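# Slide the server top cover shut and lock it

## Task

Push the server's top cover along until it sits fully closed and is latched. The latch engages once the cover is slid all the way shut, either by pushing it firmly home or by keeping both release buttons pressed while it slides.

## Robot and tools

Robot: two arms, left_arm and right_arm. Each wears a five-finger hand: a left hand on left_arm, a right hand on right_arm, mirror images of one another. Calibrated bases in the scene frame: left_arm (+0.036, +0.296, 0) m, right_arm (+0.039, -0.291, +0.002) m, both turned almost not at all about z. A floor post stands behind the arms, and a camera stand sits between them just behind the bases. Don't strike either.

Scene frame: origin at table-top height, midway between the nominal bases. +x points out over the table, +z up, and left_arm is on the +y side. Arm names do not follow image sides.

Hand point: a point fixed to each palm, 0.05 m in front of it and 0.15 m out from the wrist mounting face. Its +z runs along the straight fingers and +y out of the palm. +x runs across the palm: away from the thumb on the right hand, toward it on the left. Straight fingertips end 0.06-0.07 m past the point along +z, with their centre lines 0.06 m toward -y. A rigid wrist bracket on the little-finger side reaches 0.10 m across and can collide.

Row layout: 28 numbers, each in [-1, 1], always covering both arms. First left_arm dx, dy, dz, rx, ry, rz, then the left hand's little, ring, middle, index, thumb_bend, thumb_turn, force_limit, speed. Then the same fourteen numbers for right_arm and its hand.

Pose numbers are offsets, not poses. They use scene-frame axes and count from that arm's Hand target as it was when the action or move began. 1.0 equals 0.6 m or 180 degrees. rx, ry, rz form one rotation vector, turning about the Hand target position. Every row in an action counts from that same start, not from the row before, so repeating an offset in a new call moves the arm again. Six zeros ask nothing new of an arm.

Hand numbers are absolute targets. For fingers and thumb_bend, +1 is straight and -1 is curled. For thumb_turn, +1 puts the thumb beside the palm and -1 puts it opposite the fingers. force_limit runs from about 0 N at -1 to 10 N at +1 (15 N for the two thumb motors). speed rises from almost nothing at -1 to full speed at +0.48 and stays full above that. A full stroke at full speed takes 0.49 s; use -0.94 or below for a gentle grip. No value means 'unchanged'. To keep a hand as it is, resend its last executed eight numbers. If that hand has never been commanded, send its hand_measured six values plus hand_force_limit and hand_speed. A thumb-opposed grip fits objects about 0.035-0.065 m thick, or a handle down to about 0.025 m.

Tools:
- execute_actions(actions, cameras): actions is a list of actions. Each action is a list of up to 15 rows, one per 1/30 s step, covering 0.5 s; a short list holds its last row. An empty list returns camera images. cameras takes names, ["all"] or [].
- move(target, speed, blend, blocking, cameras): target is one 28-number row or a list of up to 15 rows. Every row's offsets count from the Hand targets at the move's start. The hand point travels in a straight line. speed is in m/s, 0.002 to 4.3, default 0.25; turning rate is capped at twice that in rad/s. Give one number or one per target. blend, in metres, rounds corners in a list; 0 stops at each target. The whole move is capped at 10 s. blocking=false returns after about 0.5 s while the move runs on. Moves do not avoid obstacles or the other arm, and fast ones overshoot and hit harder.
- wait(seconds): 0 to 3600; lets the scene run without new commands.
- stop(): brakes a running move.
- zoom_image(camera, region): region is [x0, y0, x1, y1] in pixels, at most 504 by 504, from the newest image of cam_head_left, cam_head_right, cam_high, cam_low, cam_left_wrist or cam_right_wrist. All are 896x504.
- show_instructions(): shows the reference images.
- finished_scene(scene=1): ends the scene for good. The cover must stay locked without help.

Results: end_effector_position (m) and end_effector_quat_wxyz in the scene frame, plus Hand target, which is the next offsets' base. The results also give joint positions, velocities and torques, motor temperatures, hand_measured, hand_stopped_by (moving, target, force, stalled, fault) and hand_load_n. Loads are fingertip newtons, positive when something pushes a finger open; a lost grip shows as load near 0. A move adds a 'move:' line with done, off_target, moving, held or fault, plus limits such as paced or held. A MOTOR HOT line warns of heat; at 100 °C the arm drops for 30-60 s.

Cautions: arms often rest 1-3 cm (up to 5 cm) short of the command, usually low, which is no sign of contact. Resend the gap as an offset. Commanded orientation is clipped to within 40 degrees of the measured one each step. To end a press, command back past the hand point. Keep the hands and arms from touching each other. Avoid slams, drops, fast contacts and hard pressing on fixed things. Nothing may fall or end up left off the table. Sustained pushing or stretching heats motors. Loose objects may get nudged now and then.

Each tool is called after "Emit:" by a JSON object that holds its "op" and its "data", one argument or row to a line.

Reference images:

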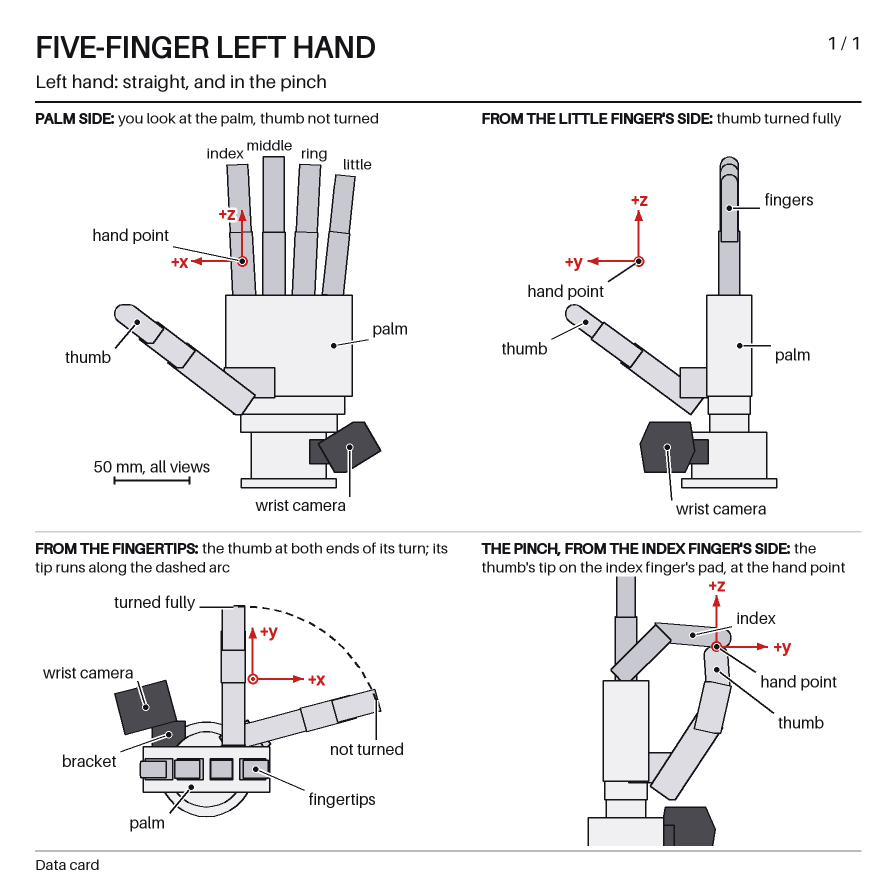

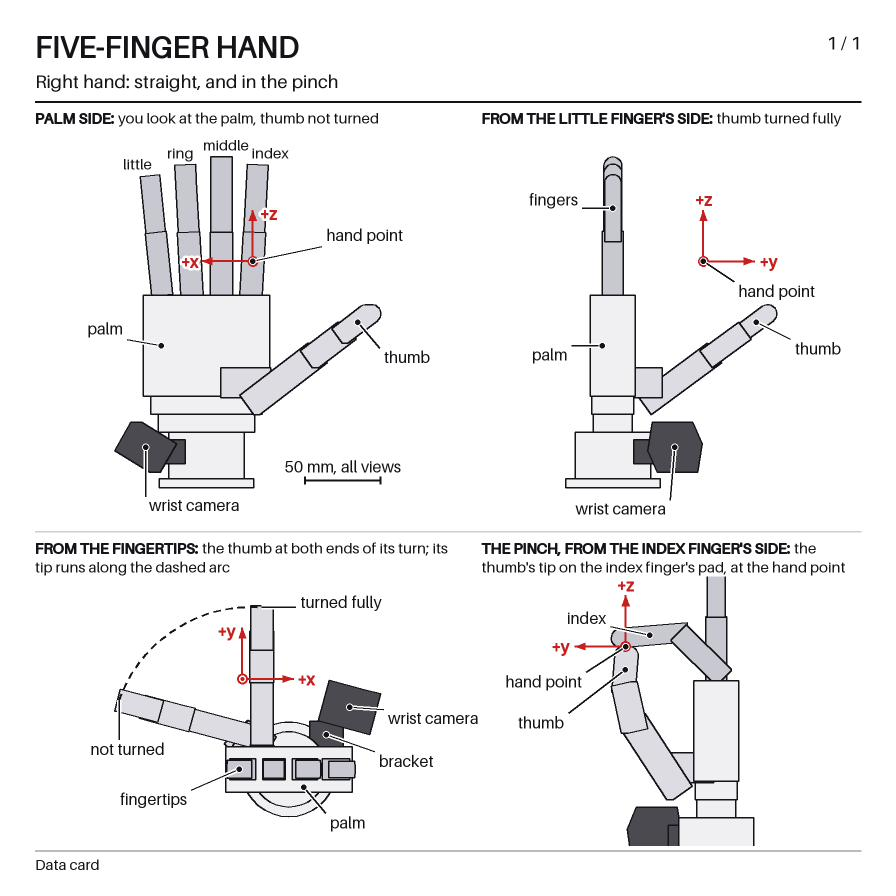

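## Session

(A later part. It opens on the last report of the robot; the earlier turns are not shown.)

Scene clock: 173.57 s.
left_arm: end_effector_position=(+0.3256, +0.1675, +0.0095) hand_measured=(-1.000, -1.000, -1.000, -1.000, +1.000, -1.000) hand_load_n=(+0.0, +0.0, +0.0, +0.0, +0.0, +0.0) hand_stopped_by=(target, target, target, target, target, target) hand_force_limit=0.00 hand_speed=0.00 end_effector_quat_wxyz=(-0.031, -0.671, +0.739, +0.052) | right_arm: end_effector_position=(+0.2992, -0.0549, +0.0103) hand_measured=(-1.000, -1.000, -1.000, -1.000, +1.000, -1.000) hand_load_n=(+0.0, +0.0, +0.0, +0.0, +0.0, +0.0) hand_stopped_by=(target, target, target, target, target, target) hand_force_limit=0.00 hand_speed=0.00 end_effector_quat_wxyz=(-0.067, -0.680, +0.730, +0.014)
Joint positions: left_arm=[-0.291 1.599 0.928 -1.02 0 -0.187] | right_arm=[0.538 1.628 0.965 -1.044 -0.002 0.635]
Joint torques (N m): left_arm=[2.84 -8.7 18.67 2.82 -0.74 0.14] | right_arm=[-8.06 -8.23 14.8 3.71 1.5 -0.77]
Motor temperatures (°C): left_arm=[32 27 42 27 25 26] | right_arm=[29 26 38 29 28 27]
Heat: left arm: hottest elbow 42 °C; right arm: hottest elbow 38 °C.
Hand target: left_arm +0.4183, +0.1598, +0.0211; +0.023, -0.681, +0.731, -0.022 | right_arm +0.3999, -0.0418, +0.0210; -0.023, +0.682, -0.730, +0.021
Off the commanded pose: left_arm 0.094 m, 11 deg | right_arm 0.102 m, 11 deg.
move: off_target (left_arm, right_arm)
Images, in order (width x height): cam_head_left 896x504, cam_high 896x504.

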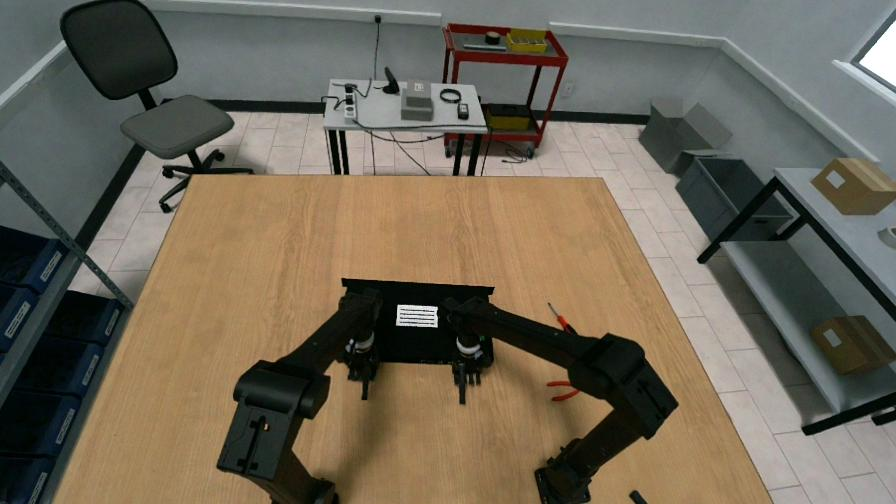

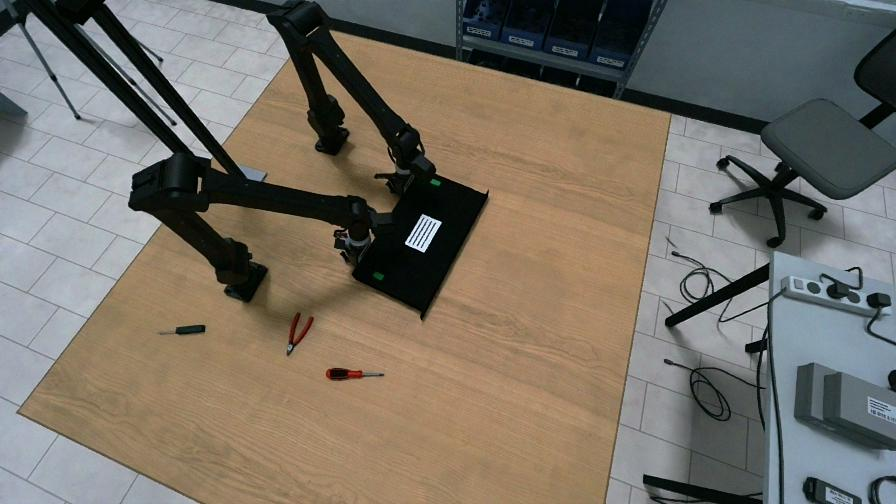

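Emit:
{"op": "move", "data": {
  "target": [0.04,0,0.0,0,0,0,-1,-1,-1,-1,1,-1,0,0,0.04,0.0,0.0,0,0,0,-1,-1,-1,-1,1,-1,0,0],
  "speed": 0.06,
  "cameras": ["cam_high"]
}}

Emit:
{"op": "zoom_image", "data": {
  "camera": "cam_high",
  "region": [300, 130, 500, 330]
}}

Scene clock: 177.00 s.
left_arm: end_effector_position=(+0.3243, +0.1682, +0.0137) hand_measured=(-1.000, -1.000, -1.000, -1.000, +1.000, -1.000) hand_load_n=(+0.0, +0.0, +0.5, +0.0, +0.0, +0.0) hand_stopped_by=(target, target, target, target, target, target) hand_force_limit=0.00 hand_speed=0.00 end_effector_quat_wxyz=(-0.048, -0.668, +0.739, +0.071) | right_arm: end_effector_position=(+0.2985, -0.0562, +0.0125) hand_measured=(-1.000, -1.000, -1.000, -1.000, +1.000, -1.000) hand_load_n=(+0.0, +0.0, +0.0, +0.0, +0.0, +0.5) hand_stopped_by=(target, target, target, target, target, target) hand_force_limit=0.00 hand_speed=0.00 end_effector_quat_wxyz=(-0.089, -0.680, +0.728, +0.023)
Joint positions: left_arm=[-0.287 1.628 0.961 -1.077 0.007 -0.179] | right_arm=[0.532 1.656 0.997 -1.094 -0.01 0.624]
Joint torques (N m): left_arm=[3.78 -8.64 21.12 3.71 -1.12 0.16] | right_arm=[-9.52 -8.18 16.49 4.67 1.99 -0.87]
Heat: left arm: hottest elbow 43 °C; right arm: hottest elbow 40 °C.
Hand target: left_arm +0.4422, +0.1599, +0.0211; +0.023, -0.681, +0.731, -0.022 | right_arm +0.4240, -0.0419, +0.0210; -0.023, +0.682, -0.730, +0.022
Off the commanded pose: left_arm 0.119 m, 14 deg | right_arm 0.126 m, 14 deg.
move: off_target (left_arm, right_arm)

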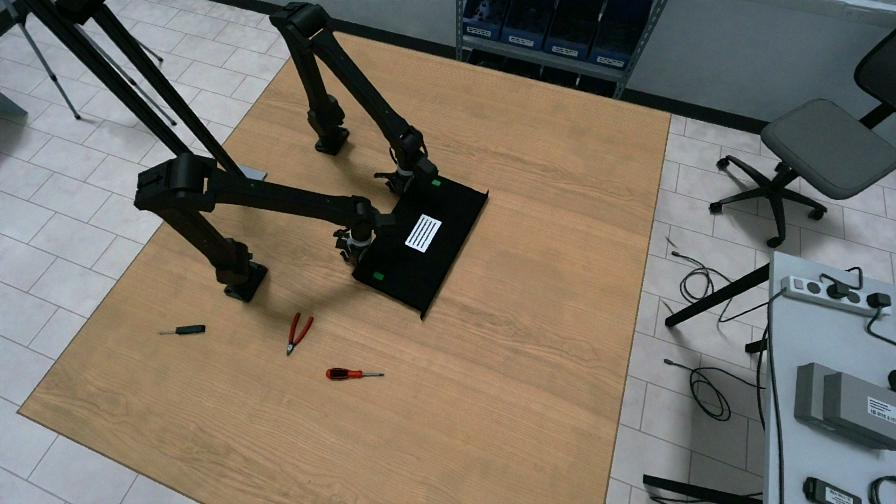

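Scaled by 2.520 from the camera's image (finer frame: 1280x720).

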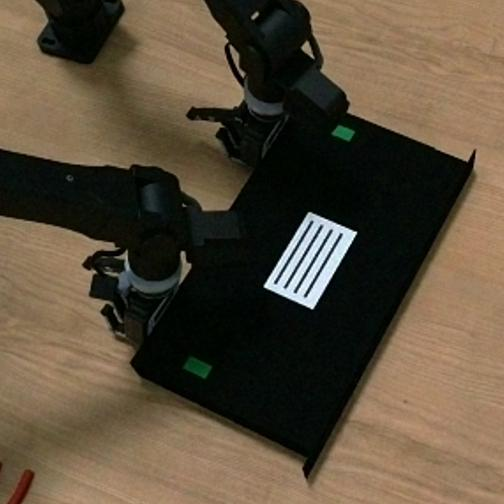

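Emit:
{"op": "zoom_image", "data": {
  "camera": "cam_high",
  "region": [400, 170, 500, 270]
}}

Emit:
{"op": "zoom_image", "data": {
  "camera": "cam_high",
  "region": [380, 230, 480, 330]
}}

Scaled by 5.040 from the camera's image (finer frame: 1280x720).

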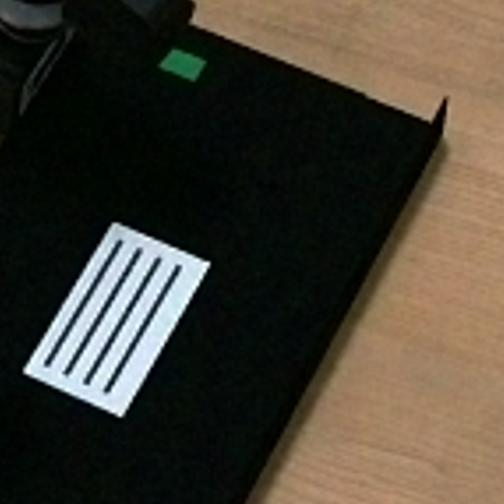

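Scaled by 5.040 from the camera's image (finer frame: 1280x720).

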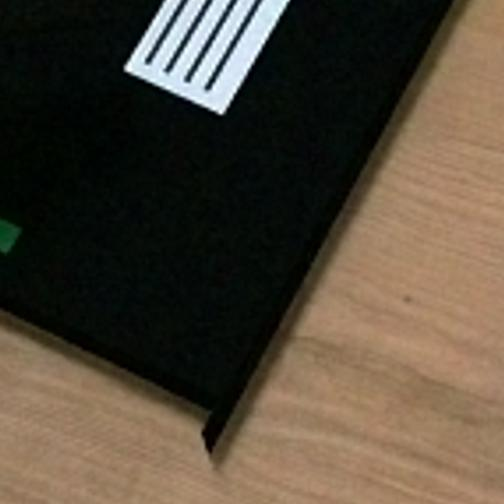

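Emit:
{"op": "move", "data": {
  "target": [0.05,0,0.0,0,0,0,-1,-1,-1,-1,1,-1,0,0,0.05,0.0,0.0,0,0,0,-1,-1,-1,-1,1,-1,0,0],
  "speed": 0.06,
  "cameras": ["cam_high"]
}}

Emit:
{"op": "zoom_image", "data": {
  "camera": "cam_high",
  "region": [300, 130, 500, 330]
}}

Scene clock: 186.83 s.
left_arm: end_effector_position=(+0.3233, +0.1689, +0.0190) hand_measured=(-1.000, -1.000, -1.000, -1.000, +1.000, -1.000) hand_load_n=(-0.5, +0.0, +0.5, +0.0, -0.5, +0.0) hand_stopped_by=(target, target, target, target, target, target) hand_force_limit=0.00 hand_speed=0.00 end_effector_quat_wxyz=(-0.069, -0.665, +0.737, +0.097) | right_arm: end_effector_position=(+0.2974, -0.0578, +0.0159) hand_measured=(-1.000, -1.000, -1.000, -1.000, +1.000, -1.000) hand_load_n=(+0.5, +0.0, +0.0, +0.0, +0.0, +0.5) hand_stopped_by=(target, target, target, target, target, target) hand_force_limit=0.00 hand_speed=0.00 end_effector_quat_wxyz=(+0.117, +0.680, -0.723, -0.034)
Joint positions: left_arm=[-0.283 1.666 1.005 -1.148 0.013 -0.172] | right_arm=[0.527 1.692 1.036 -1.159 -0.018 0.61]
Joint torques (N m): left_arm=[4.6 -8.59 24.09 4.66 -1.55 0.21] | right_arm=[-11.22 -8.7 18.69 5.72 2.56 -0.89]
Motor temperatures (°C): left_arm=[32 28 50 28 26 26] | right_arm=[29 26 41 30 32 27]
Heat: left arm: hottest elbow 50 °C; right arm: hottest elbow 41 °C.
Hand target: left_arm +0.4723, +0.1599, +0.0211; +0.023, -0.681, +0.731, -0.022 | right_arm +0.4539, -0.0418, +0.0209; -0.023, +0.682, -0.730, +0.021
Off the commanded pose: left_arm 0.149 m, 17 deg | right_arm 0.158 m, 17 deg.
move: off_target (left_arm, right_arm)

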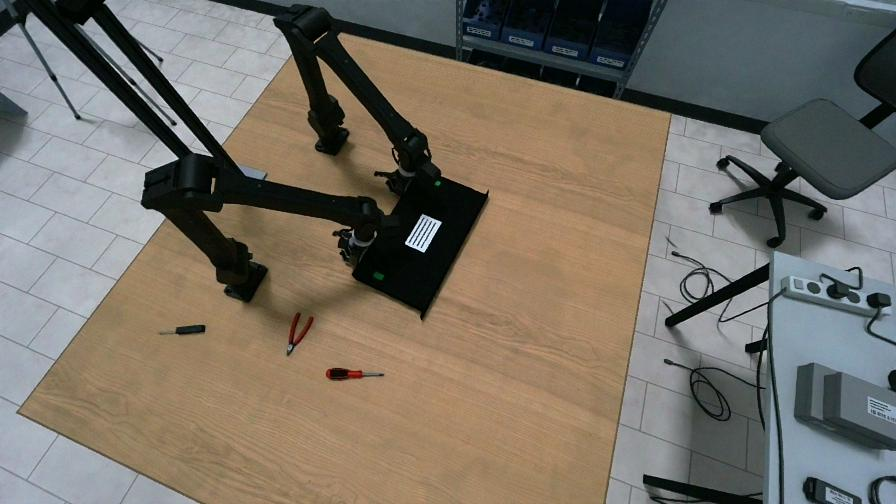

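Scaled by 2.520 from the camera's image (finer frame: 1280x720).

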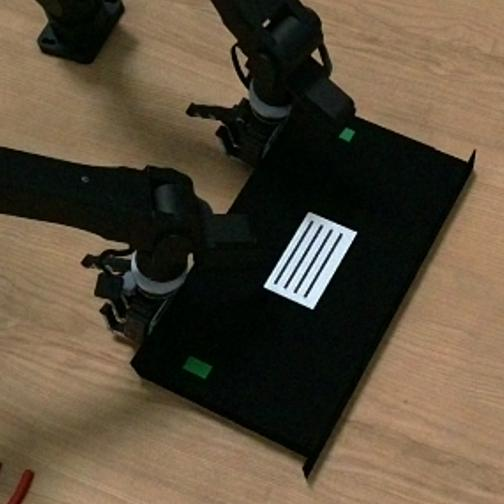

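Emit:
{"op": "move", "data": {
  "target": [
    [-0.2,0,0.0,0,0.02,0,-1,-1,-1,-1,1,-1,0,0,-0.2,0.0,0.0,0,0.02,0,-1,-1,-1,-1,1,-1,0,0],
    [-0.4,0,0.05,0,0.02,0,-1,-1,-1,-1,1,-1,0,0,-0.4,0.0,0.05,0,0.02,0,-1,-1,-1,-1,1,-1,0,0],
    [-0.45,0,0.25,0,0.02,0,-1,-1,-1,-1,1,-1,0,0,-0.45,0.0,0.25,0,0.02,0,-1,-1,-1,-1,1,-1,0,0]
  ],
  "speed": 0.15,
  "blend": 0.03,
  "cameras": ["all"]
}}

Emit:
{"op": "zoom_image", "data": {
  "camera": "cam_high",
  "region": [300, 130, 500, 330]
}}

Emit:
{"op": "zoom_image", "data": {
  "camera": "cam_head_left",
  "region": [325, 265, 505, 375]
}}

Emit:
{"op": "zoom_image", "data": {
  "camera": "cam_low",
  "region": [375, 290, 605, 430]
}}

Scene clock: 195.80 s.
left_arm: end_effector_position=(+0.1964, +0.1658, +0.1600) hand_measured=(-1.000, -1.000, -1.000, -1.000, +1.000, -1.000) hand_load_n=(+0.0, +0.0, +0.0, +0.0, +0.0, +0.0) hand_stopped_by=(target, target, target, target, target, target) hand_force_limit=0.00 hand_speed=0.00 end_effector_quat_wxyz=(+0.004, +0.681, -0.732, -0.008) | right_arm: end_effector_position=(+0.1780, -0.0520, +0.1560) hand_measured=(-1.000, -1.000, -1.000, -1.000, +1.000, -1.000) hand_load_n=(+0.0, +0.0, +0.0, +0.0, +0.0, +0.0) hand_stopped_by=(target, target, target, target, target, target) hand_force_limit=0.00 hand_speed=0.00 end_effector_quat_wxyz=(-0.017, -0.683, +0.731, +0.001)
Joint positions: left_arm=[-0.438 0.996 0.844 -1.436 0.002 -0.358] | right_arm=[0.776 1.124 0.912 -1.393 -0.003 0.869]
Joint torques (N m): left_arm=[-1.85 -3.66 12.25 0.09 0.02 -0.1] | right_arm=[0.15 -4.84 9.61 -0.05 -0.12 0.04]
Heat: left arm: hottest elbow 50 °C; right arm: hottest elbow 43 °C.
Hand target: left_arm +0.2024, +0.1599, +0.1711; +0.000, +0.682, -0.732, +0.001 | right_arm +0.1839, -0.0419, +0.1709; +0.000, +0.683, -0.731, +0.000
Off the commanded pose: left_arm 0.014 m, 1 deg | right_arm 0.019 m, 2 deg.
move: off_target (left_arm, right_arm)

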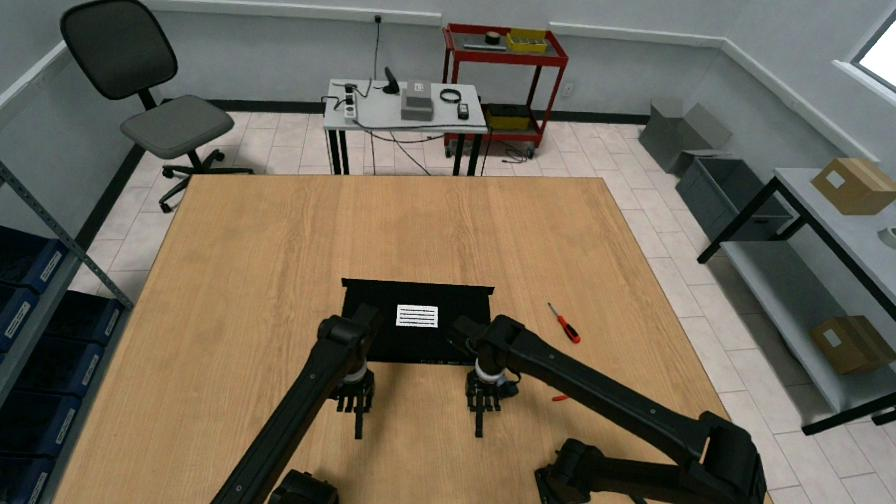

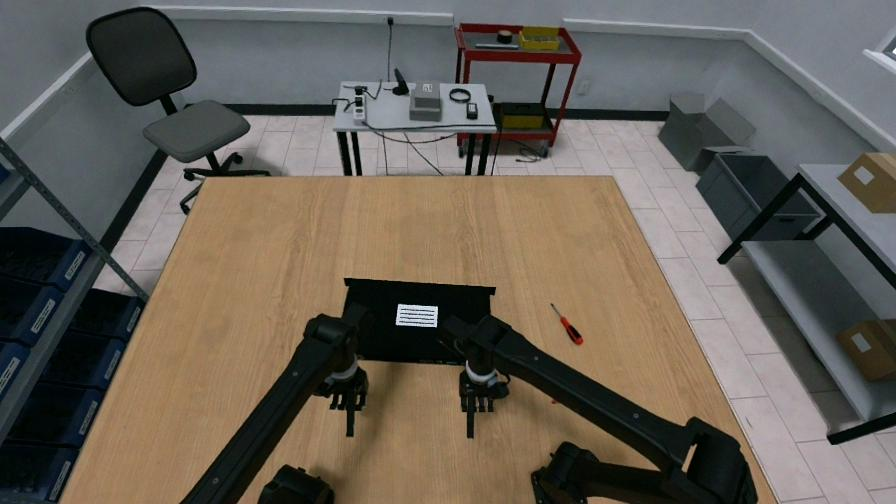

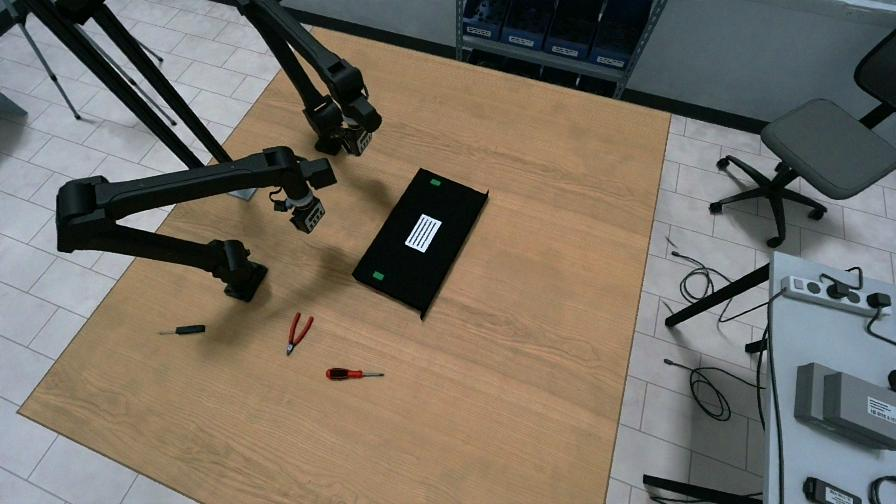

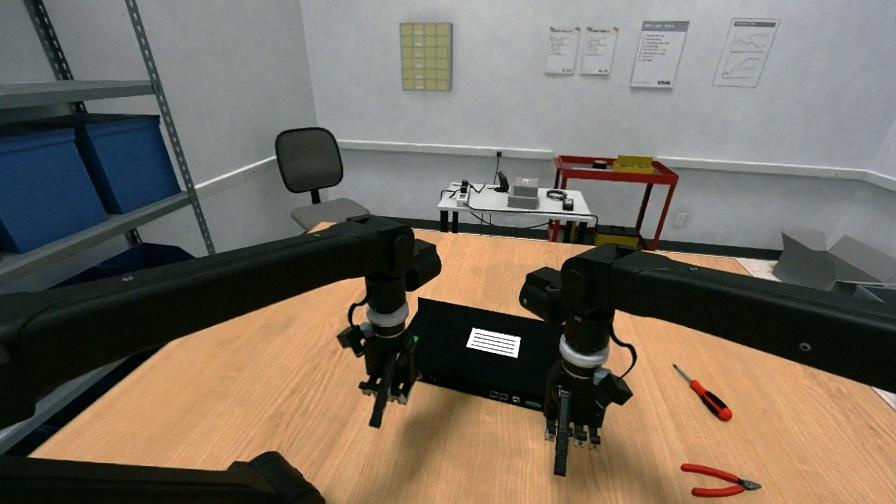

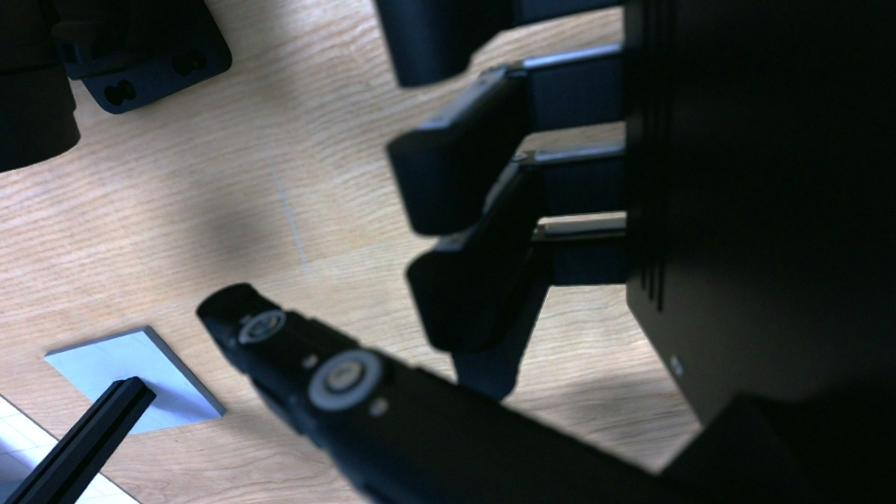

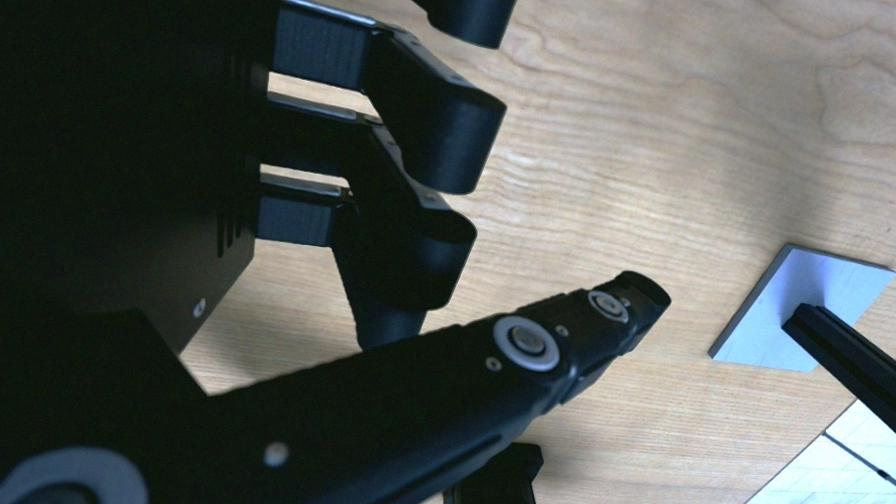

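Scaled by 2.520 from the camera's image (finer frame: 1280x720).

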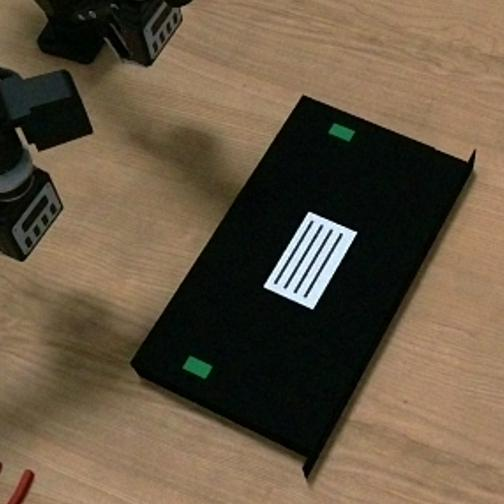

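Scaled by 2.800 from the camera's image (finer frame: 1280x720).

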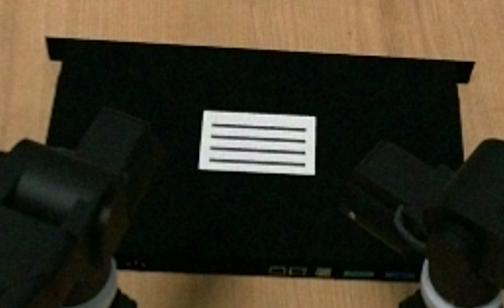

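Scaled by 2.191 from the camera's image (finer frame: 1280x720).

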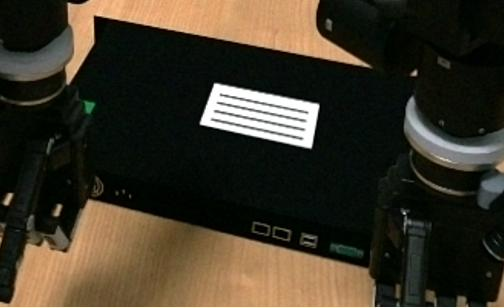

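Emit:
{"op": "zoom_image", "data": {
  "camera": "cam_head_right",
  "region": [330, 265, 510, 375]
}}

Emit:
{"op": "zoom_image", "data": {
  "camera": "cam_high",
  "region": [440, 160, 500, 220]
}}

Scaled by 2.800 from the camera's image (finer frame: 1280x720).

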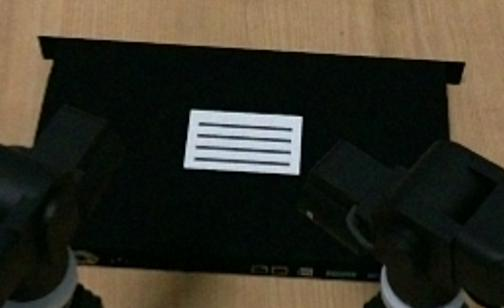

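Scaled by 8.400 from the camera's image (finer frame: 1280x720).

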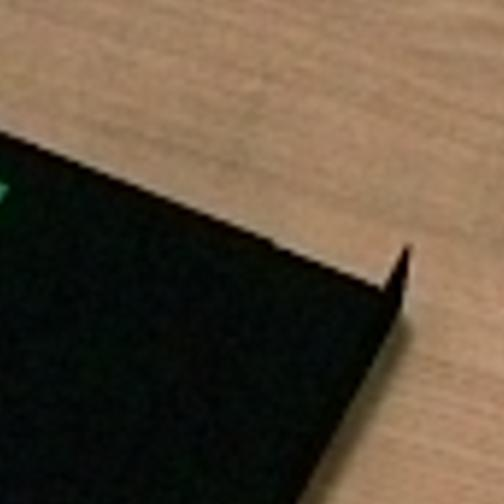

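Emit:
{"op": "finished_scene", "data": {

}}

The scene is finished: the task was done.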